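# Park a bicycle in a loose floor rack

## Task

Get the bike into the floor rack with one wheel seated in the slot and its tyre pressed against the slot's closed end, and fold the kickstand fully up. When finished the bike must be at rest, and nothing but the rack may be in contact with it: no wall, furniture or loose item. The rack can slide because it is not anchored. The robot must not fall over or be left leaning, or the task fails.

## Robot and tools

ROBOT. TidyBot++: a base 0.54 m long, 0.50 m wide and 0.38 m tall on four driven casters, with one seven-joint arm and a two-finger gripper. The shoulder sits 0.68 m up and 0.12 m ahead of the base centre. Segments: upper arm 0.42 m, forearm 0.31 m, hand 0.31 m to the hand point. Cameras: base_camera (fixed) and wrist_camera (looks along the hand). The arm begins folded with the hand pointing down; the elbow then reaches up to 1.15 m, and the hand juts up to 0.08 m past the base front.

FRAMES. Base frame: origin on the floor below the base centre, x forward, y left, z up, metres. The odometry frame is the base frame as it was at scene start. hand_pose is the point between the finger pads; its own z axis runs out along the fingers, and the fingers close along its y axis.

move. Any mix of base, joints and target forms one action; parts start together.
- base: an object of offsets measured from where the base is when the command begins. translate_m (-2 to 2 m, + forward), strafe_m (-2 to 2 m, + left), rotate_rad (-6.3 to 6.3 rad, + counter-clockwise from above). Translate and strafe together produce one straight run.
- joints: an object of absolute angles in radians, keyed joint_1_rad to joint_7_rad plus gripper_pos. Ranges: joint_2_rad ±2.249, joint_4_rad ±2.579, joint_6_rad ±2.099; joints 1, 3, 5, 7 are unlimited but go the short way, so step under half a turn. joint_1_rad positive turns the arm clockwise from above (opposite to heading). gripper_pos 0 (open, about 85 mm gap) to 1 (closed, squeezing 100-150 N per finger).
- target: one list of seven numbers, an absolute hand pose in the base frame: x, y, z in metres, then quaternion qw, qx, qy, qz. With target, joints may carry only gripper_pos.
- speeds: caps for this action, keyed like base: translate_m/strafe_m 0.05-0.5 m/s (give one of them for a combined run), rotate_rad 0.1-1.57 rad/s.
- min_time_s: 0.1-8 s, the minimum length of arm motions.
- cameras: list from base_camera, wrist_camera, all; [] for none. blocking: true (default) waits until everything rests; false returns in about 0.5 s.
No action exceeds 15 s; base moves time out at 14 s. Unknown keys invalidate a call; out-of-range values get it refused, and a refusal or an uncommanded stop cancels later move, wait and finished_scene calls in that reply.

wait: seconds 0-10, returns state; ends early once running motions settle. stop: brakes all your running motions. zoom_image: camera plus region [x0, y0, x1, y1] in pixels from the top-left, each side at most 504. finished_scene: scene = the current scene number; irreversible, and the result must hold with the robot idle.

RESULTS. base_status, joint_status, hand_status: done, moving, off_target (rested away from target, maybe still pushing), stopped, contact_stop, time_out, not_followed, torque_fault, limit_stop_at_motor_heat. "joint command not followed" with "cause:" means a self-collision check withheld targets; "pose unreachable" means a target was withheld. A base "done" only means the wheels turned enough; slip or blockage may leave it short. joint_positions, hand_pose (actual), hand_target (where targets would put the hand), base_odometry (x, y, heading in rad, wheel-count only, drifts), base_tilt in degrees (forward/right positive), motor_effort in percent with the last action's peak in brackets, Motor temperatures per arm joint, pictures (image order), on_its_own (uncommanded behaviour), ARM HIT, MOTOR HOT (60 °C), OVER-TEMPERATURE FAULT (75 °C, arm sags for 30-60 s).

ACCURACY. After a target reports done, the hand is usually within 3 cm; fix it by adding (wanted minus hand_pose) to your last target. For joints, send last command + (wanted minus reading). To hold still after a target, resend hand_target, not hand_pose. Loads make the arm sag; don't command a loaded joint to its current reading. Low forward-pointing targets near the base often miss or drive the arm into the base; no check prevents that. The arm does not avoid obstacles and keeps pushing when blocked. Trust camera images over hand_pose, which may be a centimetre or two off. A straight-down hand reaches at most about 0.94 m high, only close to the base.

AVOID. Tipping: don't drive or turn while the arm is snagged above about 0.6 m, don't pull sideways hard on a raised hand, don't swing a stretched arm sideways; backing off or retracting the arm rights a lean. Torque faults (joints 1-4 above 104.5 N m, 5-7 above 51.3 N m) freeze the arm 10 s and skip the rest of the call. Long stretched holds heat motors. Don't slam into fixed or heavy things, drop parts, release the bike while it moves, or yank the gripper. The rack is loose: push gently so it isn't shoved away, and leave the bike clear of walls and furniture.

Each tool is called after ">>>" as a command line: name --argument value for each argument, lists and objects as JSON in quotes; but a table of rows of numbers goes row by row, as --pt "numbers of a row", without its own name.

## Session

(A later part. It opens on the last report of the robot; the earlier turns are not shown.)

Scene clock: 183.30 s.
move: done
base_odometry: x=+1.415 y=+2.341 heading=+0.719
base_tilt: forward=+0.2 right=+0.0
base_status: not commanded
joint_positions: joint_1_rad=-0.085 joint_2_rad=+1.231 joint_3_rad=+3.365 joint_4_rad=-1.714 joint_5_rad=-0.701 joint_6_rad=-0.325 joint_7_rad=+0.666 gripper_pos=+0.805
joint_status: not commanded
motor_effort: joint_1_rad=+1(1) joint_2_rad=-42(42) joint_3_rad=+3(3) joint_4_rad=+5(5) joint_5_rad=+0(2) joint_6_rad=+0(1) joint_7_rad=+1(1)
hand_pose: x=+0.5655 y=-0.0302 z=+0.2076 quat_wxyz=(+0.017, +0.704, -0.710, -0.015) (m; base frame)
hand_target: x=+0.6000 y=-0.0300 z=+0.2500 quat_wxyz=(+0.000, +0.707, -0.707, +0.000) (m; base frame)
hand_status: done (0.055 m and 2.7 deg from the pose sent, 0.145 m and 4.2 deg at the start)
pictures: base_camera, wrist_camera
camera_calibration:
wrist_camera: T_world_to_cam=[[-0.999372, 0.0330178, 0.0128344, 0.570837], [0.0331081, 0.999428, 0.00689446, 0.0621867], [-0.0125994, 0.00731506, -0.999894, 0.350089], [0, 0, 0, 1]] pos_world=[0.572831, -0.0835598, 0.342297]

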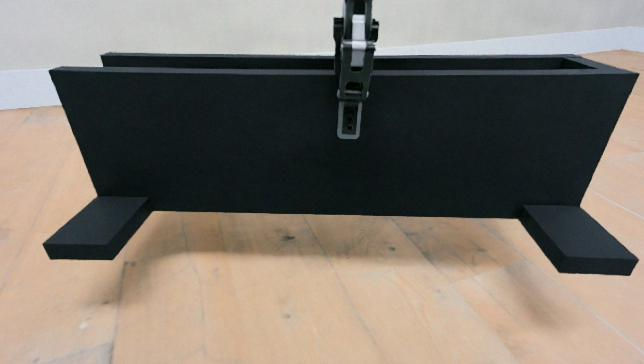

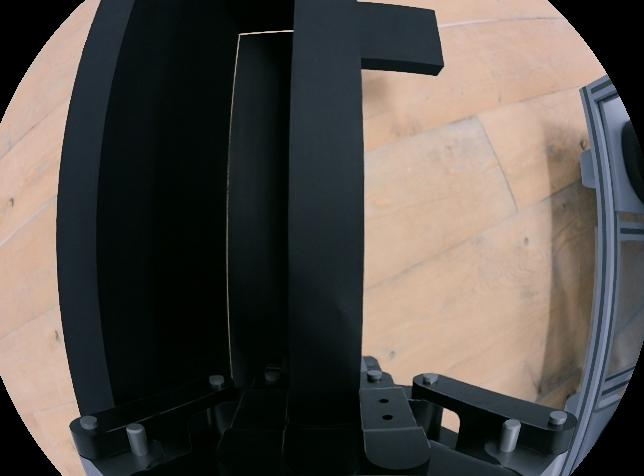

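>>> move --base '{"translate_m": -0.198, "strafe_m": -0.81}'

>>> move --base '{"translate_m": -1.054, "strafe_m": -1.203}'

>>> move --base '{"translate_m": -1.095, "strafe_m": 1.026, "rotate_rad": -0.35}' --cameras '["all"]'

Scene clock: 187.37 s.
move: done
base_odometry: x=+1.800 y=+1.601 heading=+0.720
base_tilt: forward=+0.3 right=+0.0
base_status: done
joint_positions: joint_1_rad=-0.098 joint_2_rad=+1.230 joint_3_rad=+3.380 joint_4_rad=-1.711 joint_5_rad=-0.698 joint_6_rad=-0.334 joint_7_rad=+0.665 gripper_pos=+0.805
joint_status: not commanded
motor_effort: joint_1_rad=+1(4) joint_2_rad=-42(42) joint_3_rad=+3(5) joint_4_rad=+5(6) joint_5_rad=+1(2) joint_6_rad=+0(1) joint_7_rad=+1(1)
hand_pose: x=+0.5661 y=-0.0315 z=+0.2088 quat_wxyz=(+0.022, +0.707, -0.707, -0.013) (m; base frame)
hand_target: x=+0.6000 y=-0.0300 z=+0.2500 quat_wxyz=(+0.000, +0.707, -0.707, +0.000) (m; base frame)
hand_status: not commanded
pictures: none

Scene clock: 191.93 s.
move: done
base_odometry: x=+1.801 y=+0.001 heading=+0.720
base_tilt: forward=+0.2 right=+0.0
base_status: done
joint_positions: joint_1_rad=-0.100 joint_2_rad=+1.229 joint_3_rad=+3.380 joint_4_rad=-1.706 joint_5_rad=-0.697 joint_6_rad=-0.337 joint_7_rad=+0.665 gripper_pos=+0.805
joint_status: not commanded
motor_effort: joint_1_rad=+1(3) joint_2_rad=-42(43) joint_3_rad=+3(6) joint_4_rad=+5(7) joint_5_rad=+1(2) joint_6_rad=+0(1) joint_7_rad=+1(1)
hand_pose: x=+0.5693 y=-0.0299 z=+0.2096 quat_wxyz=(+0.020, +0.709, -0.705, -0.012) (m; base frame)
hand_target: x=+0.6000 y=-0.0300 z=+0.2500 quat_wxyz=(+0.000, +0.707, -0.707, +0.000) (m; base frame)
hand_status: not commanded
pictures: none

Scene clock: 196.37 s.
move: done
base_odometry: x=+0.301 y=+0.050 heading=+0.369
base_tilt: forward=+0.3 right=+0.0
base_status: done
joint_positions: joint_1_rad=-0.094 joint_2_rad=+1.226 joint_3_rad=+3.404 joint_4_rad=-1.699 joint_5_rad=-0.696 joint_6_rad=-0.342 joint_7_rad=+0.661 gripper_pos=+0.805
joint_status: not commanded
motor_effort: joint_1_rad=+1(6) joint_2_rad=-42(43) joint_3_rad=+4(6) joint_4_rad=+6(8) joint_5_rad=+1(2) joint_6_rad=+0(3) joint_7_rad=+0(1)
hand_pose: x=+0.5739 y=-0.0455 z=+0.2130 quat_wxyz=(+0.024, +0.703, -0.711, -0.003) (m; base frame)
hand_target: x=+0.6000 y=-0.0300 z=+0.2500 quat_wxyz=(+0.000, +0.707, -0.707, +0.000) (m; base frame)
hand_status: not commanded
pictures: base_camera, wrist_camera
camera_calibration:
wrist_camera: T_world_to_cam=[[-0.999394, 0.0345503, 0.00413463, 0.581628], [0.0344655, 0.999224, -0.019067, 0.0818463], [-0.00479019, -0.0189129, -0.99981, 0.350075], [0, 0, 0, 1]] pos_world=[0.580132, -0.0952573, 0.349164]

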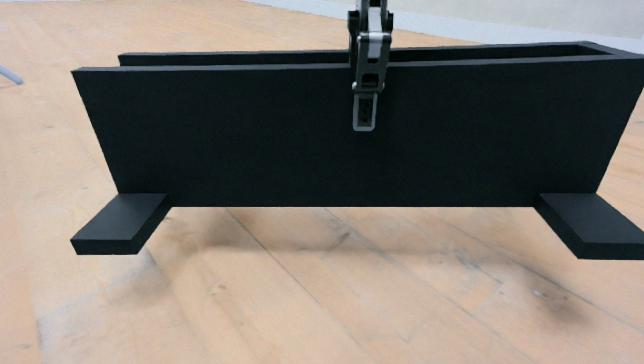

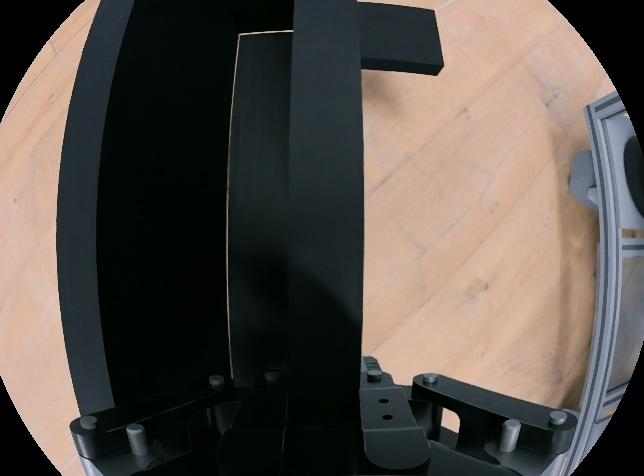

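>>> move --target '[0.575, -0.03, 0.13, 0, 0.7071, -0.7071, 0]' --min_time_s 2

>>> move --target '[0.575, -0.03, 0.105, 0, 0.7071, -0.7071, 0]' --min_time_s 1

>>> move --joints '{"gripper_pos": 0}'

>>> move --target '[0.55, -0.03, 0.36, 0, 0.7071, -0.7071, 0]'

>>> move --joints '{"joint_1_rad": 0, "joint_2_rad": -0.366, "joint_3_rad": 3.11, "joint_4_rad": -2.54, "joint_5_rad": 0.018, "joint_6_rad": -0.15, "joint_7_rad": 1.54}' --base '{"translate_m": -0.25}' --cameras '["all"]'

Scene clock: 199.03 s.
move: done
base_odometry: x=+0.301 y=+0.050 heading=+0.369
base_tilt: forward=+0.2 right=+0.0
base_status: not commanded
joint_positions: joint_1_rad=-0.035 joint_2_rad=+1.398 joint_3_rad=+3.290 joint_4_rad=-1.630 joint_5_rad=-0.708 joint_6_rad=-0.249 joint_7_rad=+0.708 gripper_pos=+0.805
joint_status: not commanded
motor_effort: joint_1_rad=+1(1) joint_2_rad=-41(43) joint_3_rad=+1(4) joint_4_rad=+2(6) joint_5_rad=+1(2) joint_6_rad=-1(1) joint_7_rad=+1(1)
hand_pose: x=+0.5472 y=-0.0250 z=+0.1331 quat_wxyz=(+0.021, +0.711, -0.702, -0.032) (m; base frame)
hand_target: x=+0.5750 y=-0.0300 z=+0.1300 quat_wxyz=(+0.000, +0.707, -0.707, +0.000) (m; base frame)
hand_status: done (0.028 m and 4.4 deg from the pose sent, 0.084 m and 2.8 deg at the start)
pictures: none

Scene clock: 200.37 s.
move: done
base_odometry: x=+0.301 y=+0.050 heading=+0.370
base_tilt: forward=+0.2 right=+0.0
base_status: not commanded
joint_positions: joint_1_rad=-0.028 joint_2_rad=+1.429 joint_3_rad=+3.280 joint_4_rad=-1.581 joint_5_rad=-0.710 joint_6_rad=-0.233 joint_7_rad=+0.712 gripper_pos=+0.805
joint_status: not commanded
motor_effort: joint_1_rad=+1(1) joint_2_rad=-37(42) joint_3_rad=+1(2) joint_4_rad=+4(4) joint_5_rad=+1(2) joint_6_rad=-1(1) joint_7_rad=+1(1)
hand_pose: x=+0.5636 y=-0.0250 z=+0.1198 quat_wxyz=(+0.011, +0.713, -0.701, -0.021) (m; base frame)
hand_target: x=+0.5750 y=-0.0300 z=+0.1050 quat_wxyz=(+0.000, +0.707, -0.707, +0.000) (m; base frame)
hand_status: done (0.019 m and 2.9 deg from the pose sent, 0.040 m and 4.4 deg at the start)
pictures: none

Scene clock: 201.57 s.
move: done
base_odometry: x=+0.301 y=+0.050 heading=+0.370
base_tilt: forward=+0.2 right=+0.0
base_status: not commanded
joint_positions: joint_1_rad=-0.027 joint_2_rad=+1.430 joint_3_rad=+3.280 joint_4_rad=-1.575 joint_5_rad=-0.710 joint_6_rad=-0.232 joint_7_rad=+0.712 gripper_pos=+0.000
joint_status: all done
motor_effort: joint_1_rad=+1(1) joint_2_rad=-34(38) joint_3_rad=+1(2) joint_4_rad=+4(5) joint_5_rad=+1(2) joint_6_rad=+0(2) joint_7_rad=+1(1)
hand_pose: x=+0.5670 y=-0.0254 z=+0.1195 quat_wxyz=(+0.009, +0.713, -0.701, -0.019) (m; base frame)
hand_target: x=+0.5750 y=-0.0300 z=+0.1050 quat_wxyz=(+0.000, +0.707, -0.707, +0.000) (m; base frame)
hand_status: not commanded
pictures: none

Scene clock: 203.40 s.
move: done
base_odometry: x=+0.301 y=+0.050 heading=+0.370
base_tilt: forward=+0.2 right=+0.0
base_status: not commanded
joint_positions: joint_1_rad=-0.131 joint_2_rad=+0.885 joint_3_rad=+3.437 joint_4_rad=-1.909 joint_5_rad=-0.636 joint_6_rad=-0.383 joint_7_rad=+0.651 gripper_pos=+0.000
joint_status: not commanded
motor_effort: joint_1_rad=+1(1) joint_2_rad=-30(37) joint_3_rad=+3(3) joint_4_rad=+6(6) joint_5_rad=+2(2) joint_6_rad=+0(1) joint_7_rad=+1(1)
hand_pose: x=+0.5705 y=-0.0309 z=+0.3488 quat_wxyz=(-0.017, +0.708, -0.706, +0.021) (m; base frame)
hand_target: x=+0.5500 y=-0.0300 z=+0.3600 quat_wxyz=(+0.000, +0.707, -0.707, +0.000) (m; base frame)
hand_status: done (0.023 m and 3.1 deg from the pose sent, 0.241 m and 2.6 deg at the start)
pictures: none

Scene clock: 206.20 s.
move: done
base_odometry: x=+0.068 y=-0.040 heading=+0.369
base_tilt: forward=+0.2 right=+0.0
base_status: done
joint_positions: joint_1_rad=-0.018 joint_2_rad=-0.349 joint_3_rad=+3.138 joint_4_rad=-2.519 joint_5_rad=-0.035 joint_6_rad=-0.238 joint_7_rad=+1.493 gripper_pos=+0.000
joint_status: all done
motor_effort: joint_1_rad=+1(2) joint_2_rad=-4(32) joint_3_rad=+0(3) joint_4_rad=+16(17) joint_5_rad=+1(2) joint_6_rad=+6(7) joint_7_rad=+1(2)
hand_pose: x=+0.4429 y=+0.0110 z=+0.6685 quat_wxyz=(-0.027, +0.933, -0.040, +0.357) (m; base frame)
hand_target: x=+0.4539 y=+0.0104 z=+0.6832 quat_wxyz=(-0.002, +0.918, +0.009, +0.397) (m; base frame)
hand_status: not commanded
pictures: base_camera, wrist_camera
camera_calibration:
wrist_camera: T_world_to_cam=[[-0.051113, -0.991512, -0.119544, 0.120871], [-0.747679, 0.117347, -0.653609, 0.818951], [0.66209, 0.0559728, -0.747331, 0.34102], [0, 0, 0, 1]] pos_world=[0.392705, 0.00465528, 0.804578]

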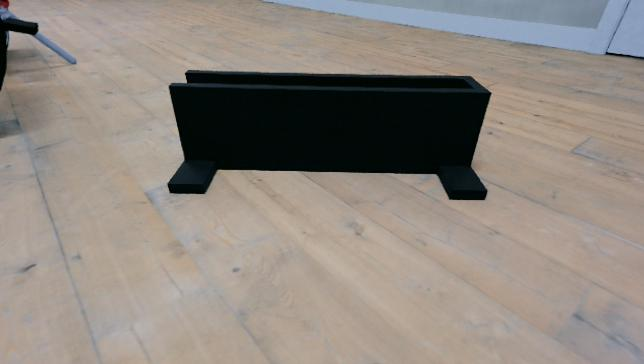

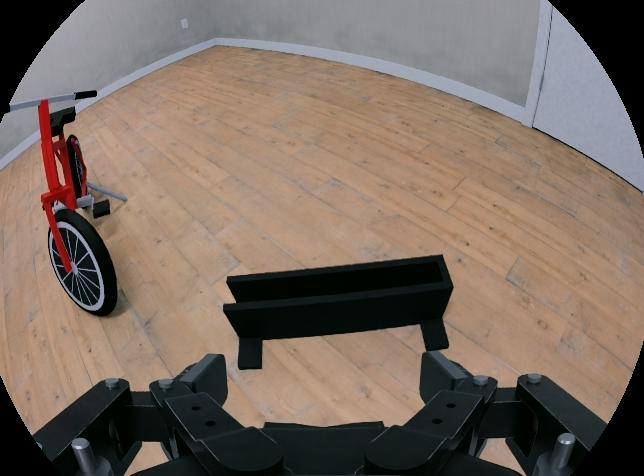

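>>> move --base '{"translate_m": 0.034, "strafe_m": 1.059, "rotate_rad": -1.57}'

>>> move --base '{"translate_m": -0.677, "strafe_m": 0.884}' --cameras '["all"]'

Scene clock: 210.53 s.
move: done
base_odometry: x=-0.283 y=+0.960 heading=-1.201
base_tilt: forward=+0.2 right=+0.0
base_status: done
joint_positions: joint_1_rad=-0.014 joint_2_rad=-0.358 joint_3_rad=+3.136 joint_4_rad=-2.525 joint_5_rad=-0.032 joint_6_rad=-0.232 joint_7_rad=+1.494 gripper_pos=+0.000
joint_status: not commanded
motor_effort: joint_1_rad=+1(2) joint_2_rad=-3(5) joint_3_rad=+0(1) joint_4_rad=+15(17) joint_5_rad=+1(2) joint_6_rad=+6(7) joint_7_rad=+1(1)
hand_pose: x=+0.4418 y=+0.0100 z=+0.6699 quat_wxyz=(-0.026, +0.931, -0.040, +0.362) (m; base frame)
hand_target: x=+0.4539 y=+0.0104 z=+0.6832 quat_wxyz=(-0.002, +0.918, +0.009, +0.397) (m; base frame)
hand_status: not commanded
pictures: none

Scene clock: 213.80 s.
move: done
base_odometry: x=+0.297 y=+1.911 heading=-1.201
base_tilt: forward=+0.2 right=+0.0
base_status: done
joint_positions: joint_1_rad=-0.014 joint_2_rad=-0.358 joint_3_rad=+3.132 joint_4_rad=-2.525 joint_5_rad=-0.032 joint_6_rad=-0.232 joint_7_rad=+1.494 gripper_pos=+0.000
joint_status: not commanded
motor_effort: joint_1_rad=+1(1) joint_2_rad=-3(4) joint_3_rad=+0(1) joint_4_rad=+15(17) joint_5_rad=+1(2) joint_6_rad=+6(7) joint_7_rad=+1(1)
hand_pose: x=+0.4419 y=+0.0111 z=+0.6701 quat_wxyz=(-0.026, +0.931, -0.038, +0.362) (m; base frame)
hand_target: x=+0.4539 y=+0.0104 z=+0.6832 quat_wxyz=(-0.002, +0.918, +0.009, +0.397) (m; base frame)
hand_status: not commanded
pictures: base_camera, wrist_camera
camera_calibration:
wrist_camera: T_world_to_cam=[[-0.0465492, -0.992259, -0.115127, 0.11612], [-0.74139, 0.111558, -0.661737, 0.821924], [0.669458, 0.0545508, -0.740844, 0.335143], [0, 0, 0, 1]] pos_world=[0.390407, 0.00524642, 0.805555]

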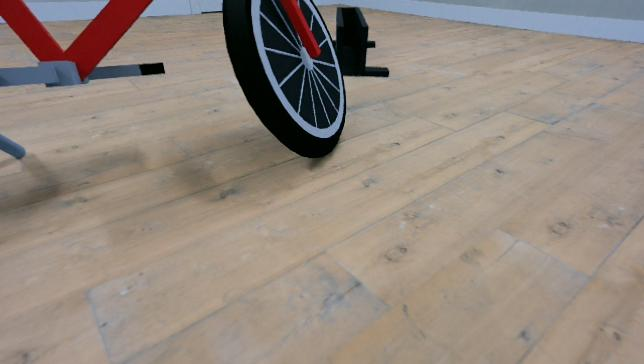

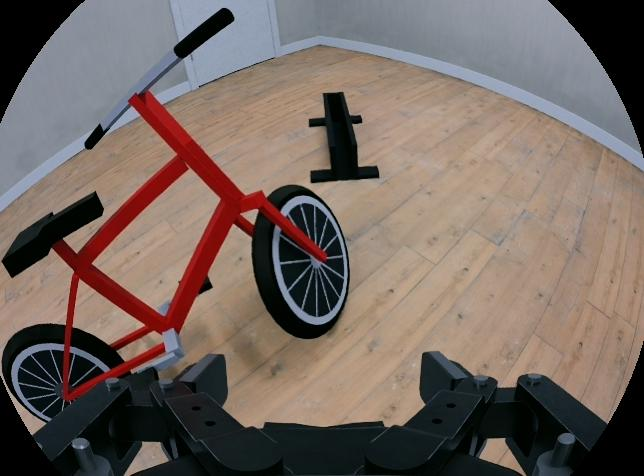

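>>> move --base '{"translate_m": 0.677, "strafe_m": -0.884}'

>>> move --base '{"translate_m": 1.33, "strafe_m": 0.21}'

>>> move --base '{"rotate_rad": 2.6}' --cameras '["all"]'

Scene clock: 218.37 s.
move: done
base_odometry: x=-0.282 y=+0.960 heading=-1.200
base_tilt: forward=+0.2 right=+0.1
base_status: done
joint_positions: joint_1_rad=-0.014 joint_2_rad=-0.360 joint_3_rad=+3.127 joint_4_rad=-2.526 joint_5_rad=-0.031 joint_6_rad=-0.231 joint_7_rad=+1.494 gripper_pos=+0.000
joint_status: not commanded
motor_effort: joint_1_rad=+1(1) joint_2_rad=-3(4) joint_3_rad=+0(1) joint_4_rad=+16(17) joint_5_rad=+1(2) joint_6_rad=+6(7) joint_7_rad=+1(1)
hand_pose: x=+0.4417 y=+0.0124 z=+0.6704 quat_wxyz=(-0.025, +0.931, -0.035, +0.363) (m; base frame)
hand_target: x=+0.4539 y=+0.0104 z=+0.6832 quat_wxyz=(-0.002, +0.918, +0.009, +0.397) (m; base frame)
hand_status: not commanded
pictures: none

Scene clock: 222.07 s.
move: done
base_odometry: x=+0.395 y=-0.204 heading=-1.200
base_tilt: forward=+0.2 right=+0.0
base_status: done
joint_positions: joint_1_rad=-0.014 joint_2_rad=-0.361 joint_3_rad=+3.127 joint_4_rad=-2.527 joint_5_rad=-0.031 joint_6_rad=-0.229 joint_7_rad=+1.494 gripper_pos=+0.000
joint_status: not commanded
motor_effort: joint_1_rad=+1(1) joint_2_rad=-3(5) joint_3_rad=+0(1) joint_4_rad=+15(17) joint_5_rad=+0(1) joint_6_rad=+6(7) joint_7_rad=+1(1)
hand_pose: x=+0.4420 y=+0.0124 z=+0.6710 quat_wxyz=(-0.025, +0.930, -0.035, +0.364) (m; base frame)
hand_target: x=+0.4539 y=+0.0104 z=+0.6832 quat_wxyz=(-0.002, +0.918, +0.009, +0.397) (m; base frame)
hand_status: not commanded
pictures: none

Scene clock: 225.03 s.
move: done
base_odometry: x=+0.395 y=-0.204 heading=+1.399
base_tilt: forward=+0.2 right=+0.0
base_status: done
joint_positions: joint_1_rad=-0.013 joint_2_rad=-0.361 joint_3_rad=+3.127 joint_4_rad=-2.527 joint_5_rad=-0.031 joint_6_rad=-0.229 joint_7_rad=+1.494 gripper_pos=+0.000
joint_status: not commanded
motor_effort: joint_1_rad=+1(1) joint_2_rad=-3(4) joint_3_rad=+1(2) joint_4_rad=+15(16) joint_5_rad=+0(2) joint_6_rad=+6(6) joint_7_rad=+1(1)
hand_pose: x=+0.4420 y=+0.0120 z=+0.6710 quat_wxyz=(-0.025, +0.930, -0.035, +0.364) (m; base frame)
hand_target: x=+0.4539 y=+0.0104 z=+0.6832 quat_wxyz=(-0.002, +0.918, +0.009, +0.397) (m; base frame)
hand_status: not commanded
pictures: base_camera, wrist_camera
camera_calibration:
wrist_camera: T_world_to_cam=[[-0.0423242, -0.992706, -0.112884, 0.113708], [-0.73877, 0.107161, -0.665383, 0.823842], [0.672627, 0.0552336, -0.737917, 0.332337], [0, 0, 0, 1]] pos_world=[0.389904, 0.00623911, 0.806244]

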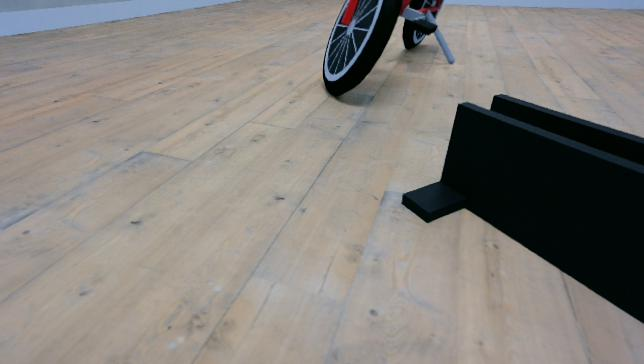

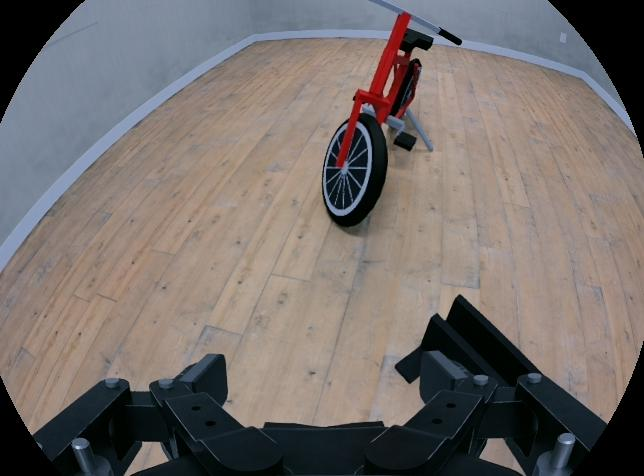

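>>> zoom_image --camera "wrist_camera" --region '[280, 60, 440, 240]'

>>> zoom_image --camera "base_camera" --region '[300, 0, 480, 110]'

Scaled by 2.800.

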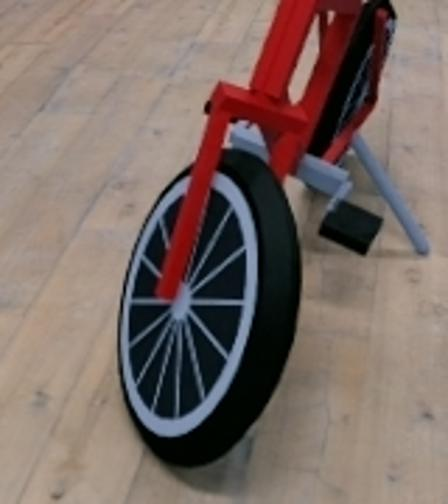

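Scaled by 2.800.

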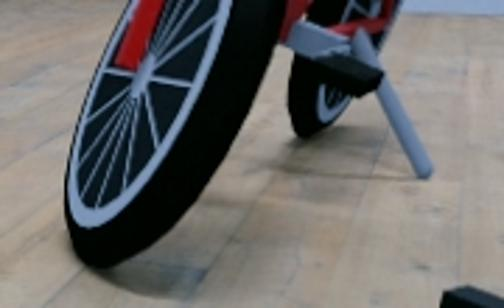

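>>> move --base '{"translate_m": 0.106, "strafe_m": 0.35, "rotate_rad": -1.03}' --joints '{"joint_7_rad": 0.0}'

>>> move --target '[0.55, -0.03, 0.36, 0, 0.7071, -0.7071, 0]' --cameras '["all"]'

Scene clock: 228.33 s.
move: done
base_odometry: x=+0.069 y=-0.040 heading=+0.369
base_tilt: forward=+0.2 right=+0.0
base_status: done
joint_positions: joint_1_rad=-0.012 joint_2_rad=-0.361 joint_3_rad=+3.127 joint_4_rad=-2.527 joint_5_rad=-0.031 joint_6_rad=-0.229 joint_7_rad=+0.045 gripper_pos=+0.000
joint_status: all done
motor_effort: joint_1_rad=+1(1) joint_2_rad=-3(3) joint_3_rad=+1(1) joint_4_rad=+15(16) joint_5_rad=+1(2) joint_6_rad=+6(7) joint_7_rad=+1(2)
hand_pose: x=+0.4420 y=+0.0120 z=+0.6710 quat_wxyz=(-0.260, +0.673, -0.643, +0.256) (m; base frame)
hand_target: x=+0.4539 y=+0.0104 z=+0.6832 quat_wxyz=(-0.278, +0.665, -0.632, +0.284) (m; base frame)
hand_status: not commanded
pictures: none

Scene clock: 230.83 s.
move: done
base_odometry: x=+0.069 y=-0.040 heading=+0.369
base_tilt: forward=+0.2 right=-0.1
base_status: not commanded
joint_positions: joint_1_rad=-0.131 joint_2_rad=+0.814 joint_3_rad=+3.437 joint_4_rad=-1.943 joint_5_rad=-0.531 joint_6_rad=-0.382 joint_7_rad=+0.556 gripper_pos=+0.000
joint_status: not commanded
motor_effort: joint_1_rad=+1(1) joint_2_rad=-29(30) joint_3_rad=+2(2) joint_4_rad=+7(16) joint_5_rad=+0(2) joint_6_rad=+1(6) joint_7_rad=+0(1)
hand_pose: x=+0.5662 y=-0.0380 z=+0.3754 quat_wxyz=(-0.015, +0.706, -0.708, +0.035) (m; base frame)
hand_target: x=+0.5500 y=-0.0300 z=+0.3600 quat_wxyz=(+0.000, +0.707, -0.707, +0.000) (m; base frame)
hand_status: done (0.024 m and 4.3 deg from the pose sent, 0.332 m and 42.9 deg at the start)
pictures: base_camera, wrist_camera
camera_calibration:
wrist_camera: T_world_to_cam=[[-0.994328, 0.0244649, -0.103502, 0.610108], [0.026117, 0.999552, -0.0146374, 0.0808089], [0.103097, -0.0172575, -0.994522, 0.449584], [0, 0, 0, 1]] pos_world=[0.558186, -0.0879402, 0.511451]

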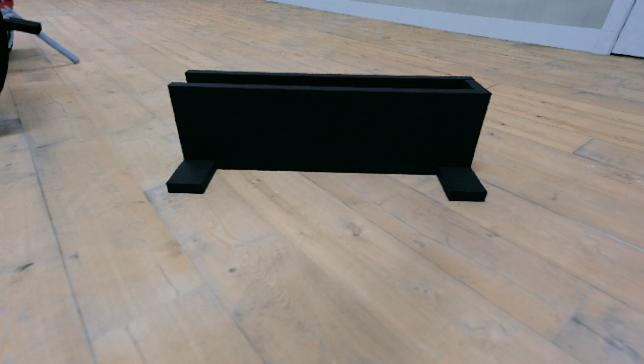

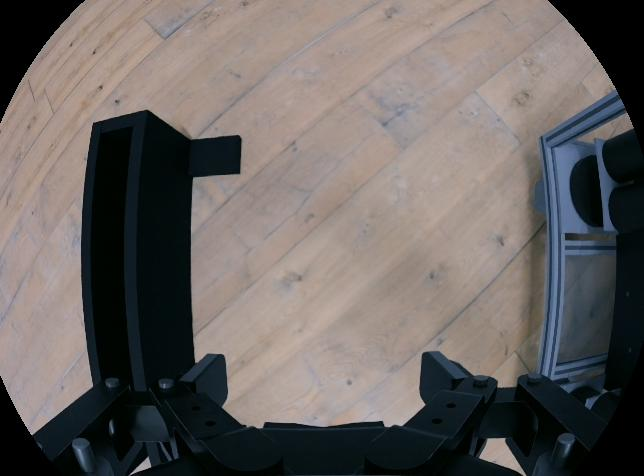

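>>> move --base '{"translate_m": 0.25}'

>>> move --target '[0.56, -0.03, 0.2, 0, 0.7071, -0.7071, 0]' --cameras '["wrist_camera"]'

Scene clock: 232.70 s.
move: done
base_odometry: x=+0.302 y=+0.051 heading=+0.369
base_tilt: forward=+0.2 right=+0.0
base_status: done
joint_positions: joint_1_rad=-0.133 joint_2_rad=+0.815 joint_3_rad=+3.439 joint_4_rad=-1.930 joint_5_rad=-0.535 joint_6_rad=-0.389 joint_7_rad=+0.559 gripper_pos=+0.000
joint_status: not commanded
motor_effort: joint_1_rad=+1(2) joint_2_rad=-29(31) joint_3_rad=+2(3) joint_4_rad=+7(8) joint_5_rad=+1(2) joint_6_rad=+1(1) joint_7_rad=+1(1)
hand_pose: x=+0.5721 y=-0.0365 z=+0.3767 quat_wxyz=(-0.018, +0.707, -0.706, +0.036) (m; base frame)
hand_target: x=+0.5500 y=-0.0300 z=+0.3600 quat_wxyz=(+0.000, +0.707, -0.707, +0.000) (m; base frame)
hand_status: not commanded
pictures: none

Scene clock: 234.27 s.
move: done
base_odometry: x=+0.302 y=+0.051 heading=+0.369
base_tilt: forward=+0.2 right=+0.0
base_status: not commanded
joint_positions: joint_1_rad=-0.044 joint_2_rad=+1.188 joint_3_rad=+3.309 joint_4_rad=-1.787 joint_5_rad=-0.705 joint_6_rad=-0.265 joint_7_rad=+0.721 gripper_pos=+0.000
joint_status: not commanded
motor_effort: joint_1_rad=+1(1) joint_2_rad=-32(34) joint_3_rad=+1(3) joint_4_rad=+3(7) joint_5_rad=+1(2) joint_6_rad=+0(1) joint_7_rad=+1(1)
hand_pose: x=+0.5527 y=-0.0252 z=+0.2200 quat_wxyz=(+0.005, +0.710, -0.704, -0.017) (m; base frame)
hand_target: x=+0.5600 y=-0.0300 z=+0.2000 quat_wxyz=(+0.000, +0.707, -0.707, +0.000) (m; base frame)
hand_status: done (0.022 m and 2.1 deg from the pose sent, 0.177 m and 4.6 deg at the start)
pictures: wrist_camera
camera_calibration:
wrist_camera: T_world_to_cam=[[-0.999896, 0.0143671, -0.00100613, 0.560559], [0.0143337, 0.999513, 0.0277166, 0.0632743], [0.00140385, 0.0276993, -0.999615, 0.355083], [0, 0, 0, 1]] pos_world=[0.559095, -0.0811327, 0.353757]

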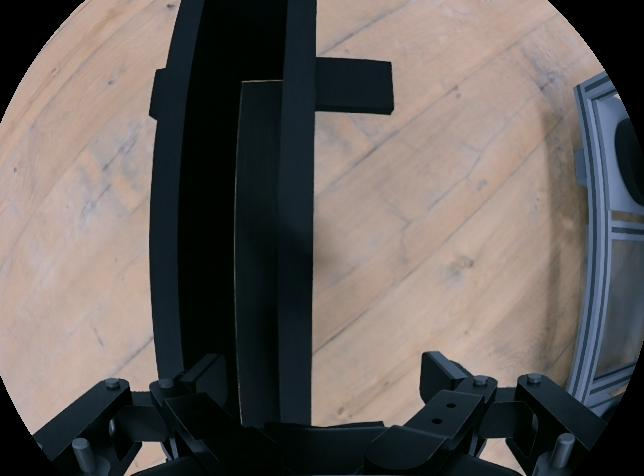

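>>> move --target '[0.580, -0.03, 0.108, 0, 0.7071, -0.7071, 0]' --cameras '["wrist_camera"]'

>>> move --joints '{"gripper_pos": 1}' --cameras '["wrist_camera"]'

>>> move --target '[0.60, -0.03, 0.26, 0, 0.7071, -0.7071, 0]' --min_time_s 2 --cameras '["wrist_camera"]'

Scene clock: 235.87 s.
move: done
base_odometry: x=+0.302 y=+0.051 heading=+0.369
base_tilt: forward=+0.2 right=+0.0
base_status: not commanded
joint_positions: joint_1_rad=-0.037 joint_2_rad=+1.415 joint_3_rad=+3.295 joint_4_rad=-1.567 joint_5_rad=-0.705 joint_6_rad=-0.255 joint_7_rad=+0.721 gripper_pos=+0.000
joint_status: not commanded
motor_effort: joint_1_rad=+1(1) joint_2_rad=-34(37) joint_3_rad=+1(2) joint_4_rad=+3(5) joint_5_rad=+1(2) joint_6_rad=-1(1) joint_7_rad=+1(1)
hand_pose: x=+0.5753 y=-0.0258 z=+0.1275 quat_wxyz=(+0.007, +0.721, -0.693, -0.017) (m; base frame)
hand_target: x=+0.5800 y=-0.0300 z=+0.1080 quat_wxyz=(+0.000, +0.707, -0.707, +0.000) (m; base frame)
hand_status: done (0.020 m and 3.1 deg from the pose sent, 0.115 m and 2.1 deg at the start)
pictures: wrist_camera
camera_calibration:
wrist_camera: T_world_to_cam=[[-0.999876, -0.0156844, 0.00118049, 0.582088], [-0.0156503, 0.999571, 0.0247759, 0.0838075], [-0.00156858, 0.0247544, -0.999692, 0.264193], [0, 0, 0, 1]] pos_world=[0.583742, -0.0811818, 0.261348]

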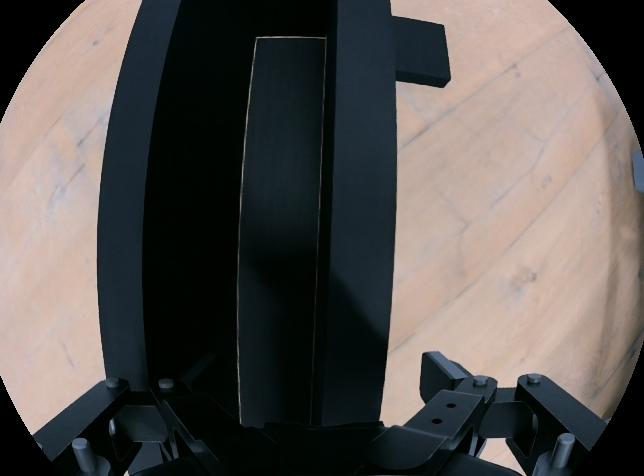

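Scene clock: 236.97 s.
move: off_target
base_odometry: x=+0.302 y=+0.051 heading=+0.369
base_tilt: forward=+0.2 right=+0.0
base_status: not commanded
joint_positions: joint_1_rad=-0.034 joint_2_rad=+1.415 joint_3_rad=+3.294 joint_4_rad=-1.565 joint_5_rad=-0.714 joint_6_rad=-0.248 joint_7_rad=+0.721 gripper_pos=+0.805
joint_status: gripper_pos off_target (ended at +0.805, target +1.000)
motor_effort: joint_1_rad=+1(1) joint_2_rad=-29(37) joint_3_rad=+1(2) joint_4_rad=+4(7) joint_5_rad=+1(3) joint_6_rad=+0(3) joint_7_rad=+1(3)
hand_pose: x=+0.5789 y=-0.0273 z=+0.1275 quat_wxyz=(+0.005, +0.717, -0.697, -0.013) (m; base frame)
hand_target: x=+0.5800 y=-0.0300 z=+0.1080 quat_wxyz=(+0.000, +0.707, -0.707, +0.000) (m; base frame)
hand_status: not commanded
pictures: wrist_camera
camera_calibration:
wrist_camera: T_world_to_cam=[[-0.999956, -0.00491946, -0.00800938, 0.587122], [-0.00510295, 0.999721, 0.0230531, 0.0794339], [0.00789374, 0.0230929, -0.999702, 0.258766], [0, 0, 0, 1]] pos_world=[0.585459, -0.0824991, 0.26156]

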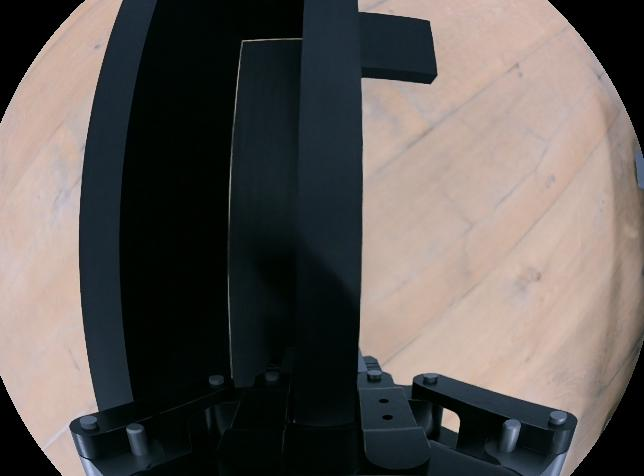

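Scene clock: 239.27 s.
move: done
base_odometry: x=+0.302 y=+0.051 heading=+0.369
base_tilt: forward=+0.3 right=+0.0
base_status: not commanded
joint_positions: joint_1_rad=-0.090 joint_2_rad=+1.208 joint_3_rad=+3.373 joint_4_rad=-1.694 joint_5_rad=-0.693 joint_6_rad=-0.342 joint_7_rad=+0.659 gripper_pos=+0.805
joint_status: not commanded
motor_effort: joint_1_rad=+1(1) joint_2_rad=-42(44) joint_3_rad=+3(4) joint_4_rad=+6(6) joint_5_rad=+0(2) joint_6_rad=+1(3) joint_7_rad=+1(1)
hand_pose: x=+0.5839 y=-0.0285 z=+0.2193 quat_wxyz=(+0.007, +0.706, -0.708, -0.007) (m; base frame)
hand_target: x=+0.6000 y=-0.0300 z=+0.2600 quat_wxyz=(+0.000, +0.707, -0.707, +0.000) (m; base frame)
hand_status: done (0.044 m and 1.1 deg from the pose sent, 0.134 m and 2.3 deg at the start)
pictures: wrist_camera
camera_calibration:
wrist_camera: T_world_to_cam=[[-0.999572, 0.0255169, -0.0142829, 0.594916], [0.0253581, 0.999616, 0.0111969, 0.0633409], [0.0145631, 0.0108299, -0.999835, 0.346319], [0, 0, 0, 1]] pos_world=[0.588012, -0.0822476, 0.35405]

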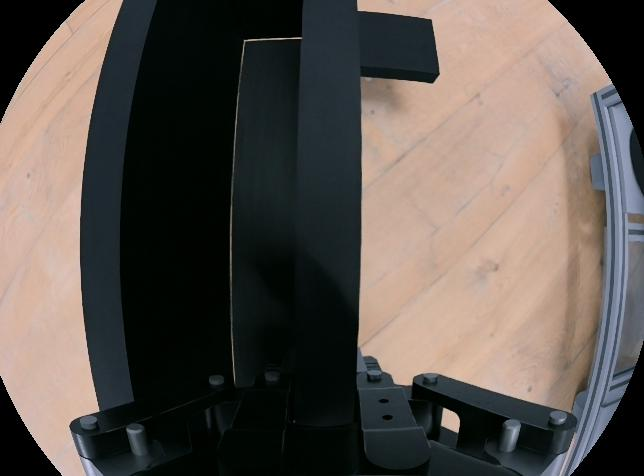

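>>> move --base '{"translate_m": 1.675, "strafe_m": -0.38}'

>>> move --base '{"rotate_rad": 2.09}' --speeds '{"rotate_rad": 0.8}' --cameras '["all"]'

Scene clock: 244.20 s.
move: done
base_odometry: x=+2.001 y=+0.301 heading=+0.370
base_tilt: forward=+0.2 right=+0.0
base_status: done
joint_positions: joint_1_rad=-0.145 joint_2_rad=+1.190 joint_3_rad=+3.353 joint_4_rad=-1.786 joint_5_rad=-0.691 joint_6_rad=-0.487 joint_7_rad=+0.591 gripper_pos=+0.805
joint_status: not commanded
motor_effort: joint_1_rad=+8(9) joint_2_rad=-38(43) joint_3_rad=+13(15) joint_4_rad=+19(20) joint_5_rad=+10(12) joint_6_rad=+18(20) joint_7_rad=+11(11)
hand_pose: x=+0.4995 y=+0.0311 z=+0.2289 quat_wxyz=(+0.042, +0.693, -0.712, -0.108) (m; base frame)
hand_target: x=+0.6000 y=-0.0300 z=+0.2600 quat_wxyz=(+0.000, +0.707, -0.707, +0.000) (m; base frame)
hand_status: not commanded
pictures: none

Scene clock: 247.90 s.
move: done
base_odometry: x=+2.001 y=+0.301 heading=+2.460
base_tilt: forward=+0.2 right=+0.0
base_status: done
joint_positions: joint_1_rad=-0.111 joint_2_rad=+1.181 joint_3_rad=+3.403 joint_4_rad=-1.696 joint_5_rad=-0.664 joint_6_rad=-0.422 joint_7_rad=+0.612 gripper_pos=+0.805
joint_status: not commanded
motor_effort: joint_1_rad=+1(6) joint_2_rad=-42(42) joint_3_rad=+4(12) joint_4_rad=+6(19) joint_5_rad=+1(10) joint_6_rad=+0(18) joint_7_rad=+0(11)
hand_pose: x=+0.5743 y=-0.0231 z=+0.2341 quat_wxyz=(+0.017, +0.702, -0.712, -0.027) (m; base frame)
hand_target: x=+0.6000 y=-0.0300 z=+0.2600 quat_wxyz=(+0.000, +0.707, -0.707, +0.000) (m; base frame)
hand_status: not commanded
pictures: base_camera, wrist_camera
camera_calibration:
wrist_camera: T_world_to_cam=[[-0.99885, 0.0374918, 0.0298825, 0.57483], [0.0381925, 0.999, 0.0232332, 0.0477608], [-0.0289816, 0.0243478, -0.999283, 0.386361], [0, 0, 0, 1]] pos_world=[0.583543, -0.0786715, 0.367797]

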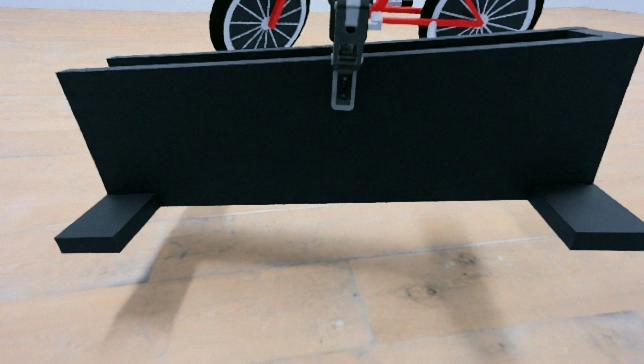

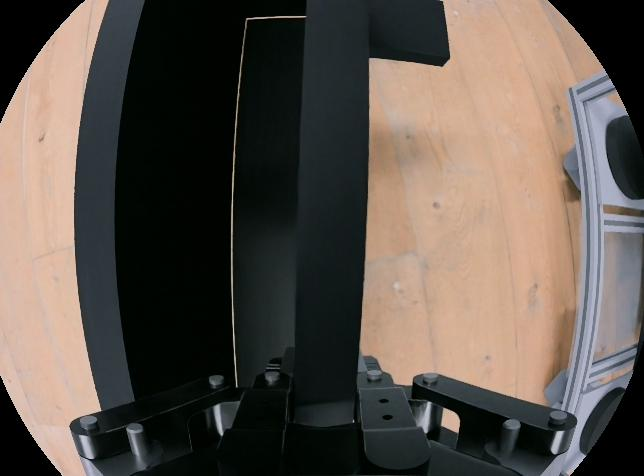

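>>> move --base '{"translate_m": 0.89, "strafe_m": -1.338}' --speeds '{"translate_m": 0.3}' --cameras '["all"]'

Scene clock: 254.57 s.
move: done
base_odometry: x=+2.152 y=+1.901 heading=+2.460
base_tilt: forward=+0.2 right=+0.0
base_status: done
joint_positions: joint_1_rad=-0.106 joint_2_rad=+1.181 joint_3_rad=+3.403 joint_4_rad=-1.702 joint_5_rad=-0.664 joint_6_rad=-0.422 joint_7_rad=+0.612 gripper_pos=+0.805
joint_status: not commanded
motor_effort: joint_1_rad=+1(4) joint_2_rad=-41(44) joint_3_rad=+3(7) joint_4_rad=+6(8) joint_5_rad=+0(2) joint_6_rad=+0(3) joint_7_rad=+1(1)
hand_pose: x=+0.5707 y=-0.0253 z=+0.2338 quat_wxyz=(+0.019, +0.700, -0.714, -0.029) (m; base frame)
hand_target: x=+0.6000 y=-0.0300 z=+0.2600 quat_wxyz=(+0.000, +0.707, -0.707, +0.000) (m; base frame)
hand_status: not commanded
pictures: base_camera, wrist_camera
camera_calibration:
wrist_camera: T_world_to_cam=[[-0.998426, 0.0435887, 0.0353026, 0.570101], [0.0444202, 0.998745, 0.0231213, 0.0466022], [-0.0342505, 0.0246531, -0.999109, 0.388938], [0, 0, 0, 1]] pos_world=[0.580454, -0.0809822, 0.367388]

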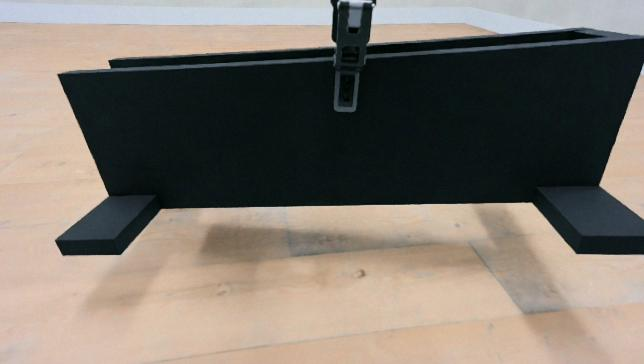

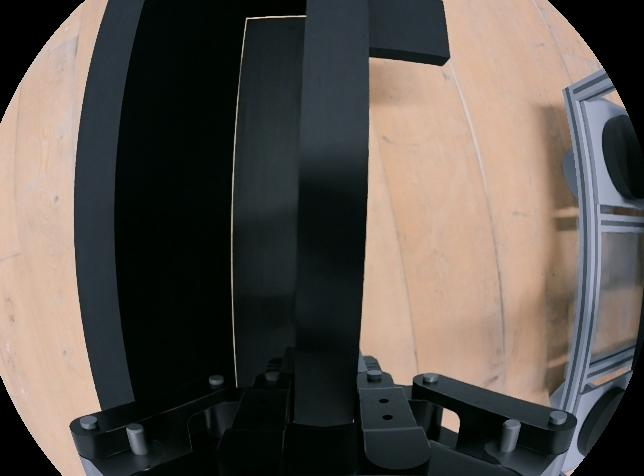

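>>> move --base '{"translate_m": 0.1, "strafe_m": 0.3}' --speeds '{"translate_m": 0.2}'

>>> move --target '[0.58, -0.03, 0.14, 0, 0.7071, -0.7071, 0]' --min_time_s 2

>>> move --target '[0.58, -0.03, 0.108, 0, 0.7071, -0.7071, 0]' --min_time_s 1

>>> move --joints '{"gripper_pos": 0}'

>>> move --target '[0.56, -0.03, 0.36, 0, 0.7071, -0.7071, 0]'

>>> move --joints '{"joint_1_rad": 0, "joint_2_rad": -0.366, "joint_3_rad": 3.11, "joint_4_rad": -2.54, "joint_5_rad": 0.018, "joint_6_rad": -0.15, "joint_7_rad": 1.54}' --base '{"translate_m": -0.4, "rotate_rad": 0.5}' --cameras '["all"]'

Scene clock: 257.33 s.
move: done
base_odometry: x=+1.885 y=+1.731 heading=+2.460
base_tilt: forward=+0.3 right=+0.0
base_status: done
joint_positions: joint_1_rad=-0.111 joint_2_rad=+1.181 joint_3_rad=+3.403 joint_4_rad=-1.703 joint_5_rad=-0.664 joint_6_rad=-0.422 joint_7_rad=+0.612 gripper_pos=+0.805
joint_status: not commanded
motor_effort: joint_1_rad=+1(4) joint_2_rad=-42(43) joint_3_rad=+3(6) joint_4_rad=+6(7) joint_5_rad=+1(2) joint_6_rad=-1(2) joint_7_rad=+1(1)
hand_pose: x=+0.5702 y=-0.0233 z=+0.2337 quat_wxyz=(+0.020, +0.701, -0.712, -0.029) (m; base frame)
hand_target: x=+0.6000 y=-0.0300 z=+0.2600 quat_wxyz=(+0.000, +0.707, -0.707, +0.000) (m; base frame)
hand_status: not commanded
pictures: none

Scene clock: 259.63 s.
move: done
base_odometry: x=+1.885 y=+1.731 heading=+2.460
base_tilt: forward=+0.3 right=-0.1
base_status: not commanded
joint_positions: joint_1_rad=-0.042 joint_2_rad=+1.355 joint_3_rad=+3.302 joint_4_rad=-1.631 joint_5_rad=-0.701 joint_6_rad=-0.287 joint_7_rad=+0.695 gripper_pos=+0.805
joint_status: not commanded
motor_effort: joint_1_rad=+0(1) joint_2_rad=-39(42) joint_3_rad=+2(4) joint_4_rad=+3(6) joint_5_rad=+1(2) joint_6_rad=+0(1) joint_7_rad=+0(1)
hand_pose: x=+0.5607 y=-0.0209 z=+0.1528 quat_wxyz=(+0.012, +0.711, -0.702, -0.032) (m; base frame)
hand_target: x=+0.5800 y=-0.0300 z=+0.1400 quat_wxyz=(+0.000, +0.707, -0.707, +0.000) (m; base frame)
hand_status: done (0.025 m and 4.0 deg from the pose sent, 0.094 m and 4.1 deg at the start)
pictures: none

Scene clock: 260.93 s.
move: done
base_odometry: x=+1.885 y=+1.731 heading=+2.460
base_tilt: forward=+0.2 right=+0.0
base_status: not commanded
joint_positions: joint_1_rad=-0.033 joint_2_rad=+1.407 joint_3_rad=+3.285 joint_4_rad=-1.568 joint_5_rad=-0.711 joint_6_rad=-0.270 joint_7_rad=+0.703 gripper_pos=+0.805
joint_status: not commanded
motor_effort: joint_1_rad=+0(1) joint_2_rad=-34(39) joint_3_rad=+3(3) joint_4_rad=+4(4) joint_5_rad=+2(2) joint_6_rad=+1(1) joint_7_rad=+0(0)
hand_pose: x=+0.5757 y=-0.0179 z=+0.1310 quat_wxyz=(+0.001, +0.712, -0.702, -0.025) (m; base frame)
hand_target: x=+0.5800 y=-0.0300 z=+0.1080 quat_wxyz=(+0.000, +0.707, -0.707, +0.000) (m; base frame)
hand_status: done (0.026 m and 3.0 deg from the pose sent, 0.050 m and 4.0 deg at the start)
pictures: none

Scene clock: 262.03 s.
move: done
base_odometry: x=+1.885 y=+1.731 heading=+2.460
base_tilt: forward=+0.2 right=+0.0
base_status: not commanded
joint_positions: joint_1_rad=-0.033 joint_2_rad=+1.407 joint_3_rad=+3.285 joint_4_rad=-1.567 joint_5_rad=-0.711 joint_6_rad=-0.255 joint_7_rad=+0.703 gripper_pos=+0.000
joint_status: all done
motor_effort: joint_1_rad=+1(1) joint_2_rad=-34(35) joint_3_rad=+1(3) joint_4_rad=+3(4) joint_5_rad=+1(2) joint_6_rad=-1(1) joint_7_rad=+1(1)
hand_pose: x=+0.5800 y=-0.0208 z=+0.1307 quat_wxyz=(+0.000, +0.712, -0.702, -0.017) (m; base frame)
hand_target: x=+0.5800 y=-0.0300 z=+0.1080 quat_wxyz=(+0.000, +0.707, -0.707, +0.000) (m; base frame)
hand_status: not commanded
pictures: none

Scene clock: 263.87 s.
move: done
base_odometry: x=+1.885 y=+1.731 heading=+2.460
base_tilt: forward=+0.3 right=+0.0
base_status: not commanded
joint_positions: joint_1_rad=-0.134 joint_2_rad=+0.896 joint_3_rad=+3.442 joint_4_rad=-1.875 joint_5_rad=-0.622 joint_6_rad=-0.407 joint_7_rad=+0.630 gripper_pos=+0.000
joint_status: not commanded
motor_effort: joint_1_rad=+1(1) joint_2_rad=-30(37) joint_3_rad=+3(3) joint_4_rad=+6(7) joint_5_rad=+1(2) joint_6_rad=+0(1) joint_7_rad=+1(1)
hand_pose: x=+0.5807 y=-0.0300 z=+0.3486 quat_wxyz=(-0.018, +0.708, -0.705, +0.021) (m; base frame)
hand_target: x=+0.5600 y=-0.0300 z=+0.3600 quat_wxyz=(+0.000, +0.707, -0.707, +0.000) (m; base frame)
hand_status: done (0.024 m and 3.2 deg from the pose sent, 0.230 m and 2.1 deg at the start)
pictures: none

Scene clock: 266.67 s.
move: done
base_odometry: x=+2.196 y=+1.479 heading=+2.961
base_tilt: forward=+0.2 right=+0.0
base_status: done
joint_positions: joint_1_rad=-0.018 joint_2_rad=-0.349 joint_3_rad=+3.138 joint_4_rad=-2.519 joint_5_rad=-0.035 joint_6_rad=-0.238 joint_7_rad=+1.493 gripper_pos=+0.000
joint_status: all done
motor_effort: joint_1_rad=+1(5) joint_2_rad=-3(33) joint_3_rad=+0(4) joint_4_rad=+16(17) joint_5_rad=+1(2) joint_6_rad=+6(7) joint_7_rad=+1(2)
hand_pose: x=+0.4429 y=+0.0110 z=+0.6685 quat_wxyz=(-0.027, +0.933, -0.040, +0.357) (m; base frame)
hand_target: x=+0.4539 y=+0.0104 z=+0.6832 quat_wxyz=(-0.002, +0.918, +0.009, +0.397) (m; base frame)
hand_status: not commanded
pictures: base_camera, wrist_camera
camera_calibration:
wrist_camera: T_world_to_cam=[[-0.0512073, -0.9915, -0.119605, 0.120945], [-0.747765, 0.11745, -0.653492, 0.818825], [0.661985, 0.0559729, -0.747424, 0.341061], [0, 0, 0, 1]] pos_world=[0.392705, 0.00465545, 0.804479]

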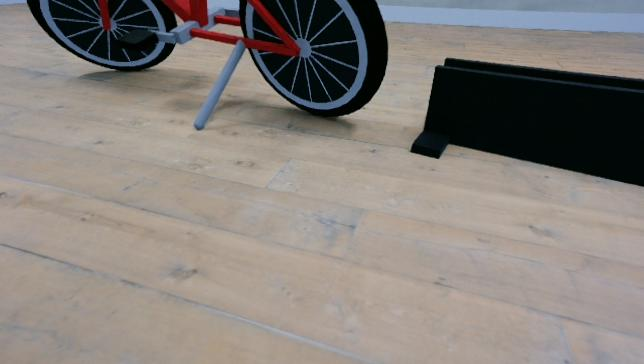

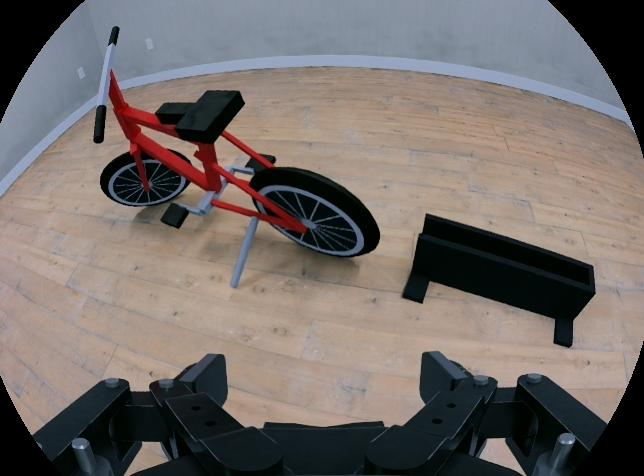

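>>> move --base '{"rotate_rad": -0.45}'

>>> move --base '{"strafe_m": 0.62}' --target '[0.48, 0.0, 0.76, -0.1106, 0.698, -0.698, 0.1106]' --cameras '["all"]'

Scene clock: 269.10 s.
move: done
base_odometry: x=+2.196 y=+1.479 heading=+2.512
base_tilt: forward=+0.2 right=+0.0
base_status: done
joint_positions: joint_1_rad=-0.013 joint_2_rad=-0.349 joint_3_rad=+3.133 joint_4_rad=-2.519 joint_5_rad=-0.032 joint_6_rad=-0.237 joint_7_rad=+1.494 gripper_pos=+0.000
joint_status: not commanded
motor_effort: joint_1_rad=+1(2) joint_2_rad=-3(4) joint_3_rad=+1(1) joint_4_rad=+16(16) joint_5_rad=+1(2) joint_6_rad=+7(7) joint_7_rad=+1(1)
hand_pose: x=+0.4432 y=+0.0103 z=+0.6688 quat_wxyz=(-0.025, +0.932, -0.039, +0.358) (m; base frame)
hand_target: x=+0.4539 y=+0.0104 z=+0.6832 quat_wxyz=(-0.002, +0.918, +0.009, +0.397) (m; base frame)
hand_status: not commanded
pictures: none

Scene clock: 271.63 s.
move: done
base_odometry: x=+1.831 y=+0.978 heading=+2.511
base_tilt: forward=+0.2 right=+0.0
base_status: done
joint_positions: joint_1_rad=+0.115 joint_2_rad=-0.140 joint_3_rad=+3.052 joint_4_rad=-1.841 joint_5_rad=-0.032 joint_6_rad=-1.044 joint_7_rad=+0.074 gripper_pos=+0.000
joint_status: not commanded
motor_effort: joint_1_rad=+1(2) joint_2_rad=-11(11) joint_3_rad=+0(2) joint_4_rad=+17(17) joint_5_rad=+1(2) joint_6_rad=+3(7) joint_7_rad=+1(1)
hand_pose: x=+0.4912 y=+0.0012 z=+0.7700 quat_wxyz=(-0.138, +0.707, -0.679, +0.140) (m; base frame)
hand_target: x=+0.4800 y=+0.0000 z=+0.7600 quat_wxyz=(-0.111, +0.698, -0.698, +0.111) (m; base frame)
hand_status: done (0.015 m and 5.2 deg from the pose sent, 0.099 m and 87.8 deg at the start)
pictures: base_camera, wrist_camera
camera_calibration:
wrist_camera: T_world_to_cam=[[-0.909313, -0.0147231, -0.415853, 0.774253], [-0.0209325, 0.999727, 0.0103763, 0.053144], [0.415587, 0.0181402, -0.909373, 0.631288], [0, 0, 0, 1]] pos_world=[0.442795, -0.0531817, 0.8955]

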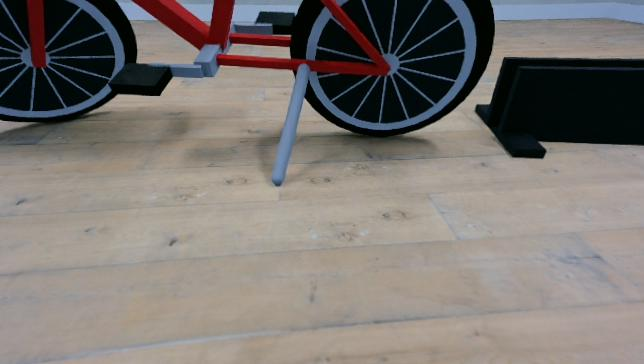

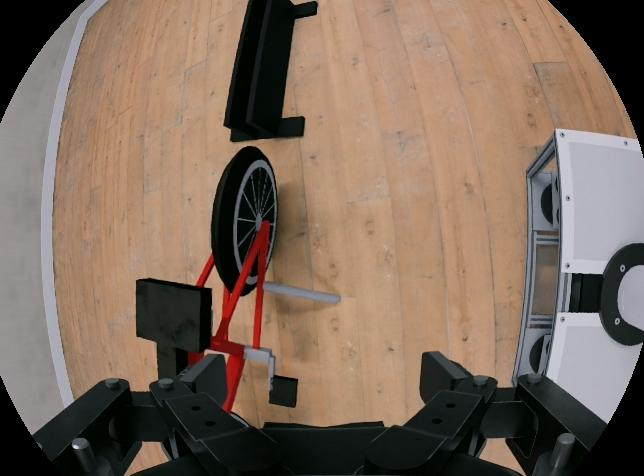

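>>> move --base '{"translate_m": 0.15, "strafe_m": 0.115}' --target '[0.54, 0.0, 0.72, -0.1106, 0.698, -0.698, 0.1106]' --cameras '["all"]'

Scene clock: 273.50 s.
move: done
base_odometry: x=+1.642 y=+0.973 heading=+2.512
base_tilt: forward=+0.2 right=+0.0
base_status: done
joint_positions: joint_1_rad=-0.059 joint_2_rad=+0.034 joint_3_rad=+3.194 joint_4_rad=-1.817 joint_5_rad=-0.032 joint_6_rad=-1.037 joint_7_rad=+0.057 gripper_pos=+0.000
joint_status: not commanded
motor_effort: joint_1_rad=+1(2) joint_2_rad=-15(18) joint_3_rad=+0(1) joint_4_rad=+15(17) joint_5_rad=+0(2) joint_6_rad=+2(4) joint_7_rad=+1(1)
hand_pose: x=+0.5141 y=+0.0127 z=+0.7139 quat_wxyz=(-0.097, +0.719, -0.683, +0.082) (m; base frame)
hand_target: x=+0.5400 y=+0.0000 z=+0.7200 quat_wxyz=(-0.111, +0.698, -0.698, +0.111) (m; base frame)
hand_status: done (0.030 m and 4.7 deg from the pose sent, 0.070 m and 5.2 deg at the start)
pictures: base_camera, wrist_camera
camera_calibration:
wrist_camera: T_world_to_cam=[[-0.958833, -0.0234458, -0.283, 0.702638], [-0.033787, 0.998926, 0.0317153, 0.0342359], [0.281953, 0.0399714, -0.958595, 0.67418], [0, 0, 0, 1]] pos_world=[0.484783, -0.0446731, 0.844027]

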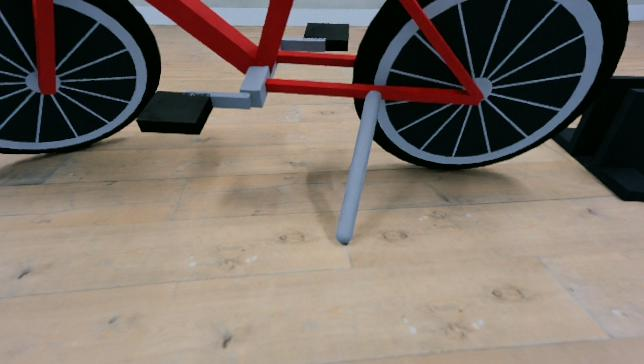

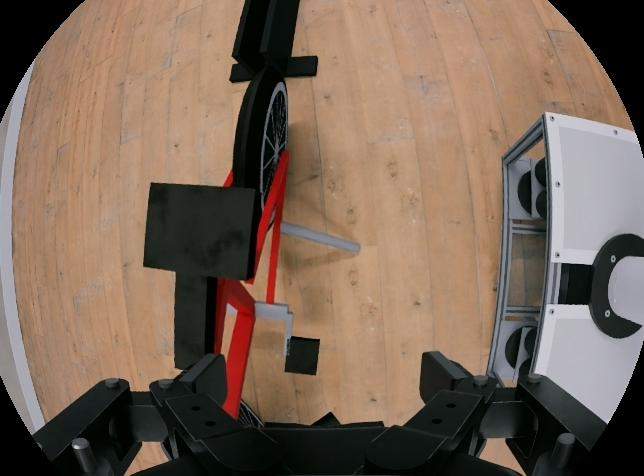

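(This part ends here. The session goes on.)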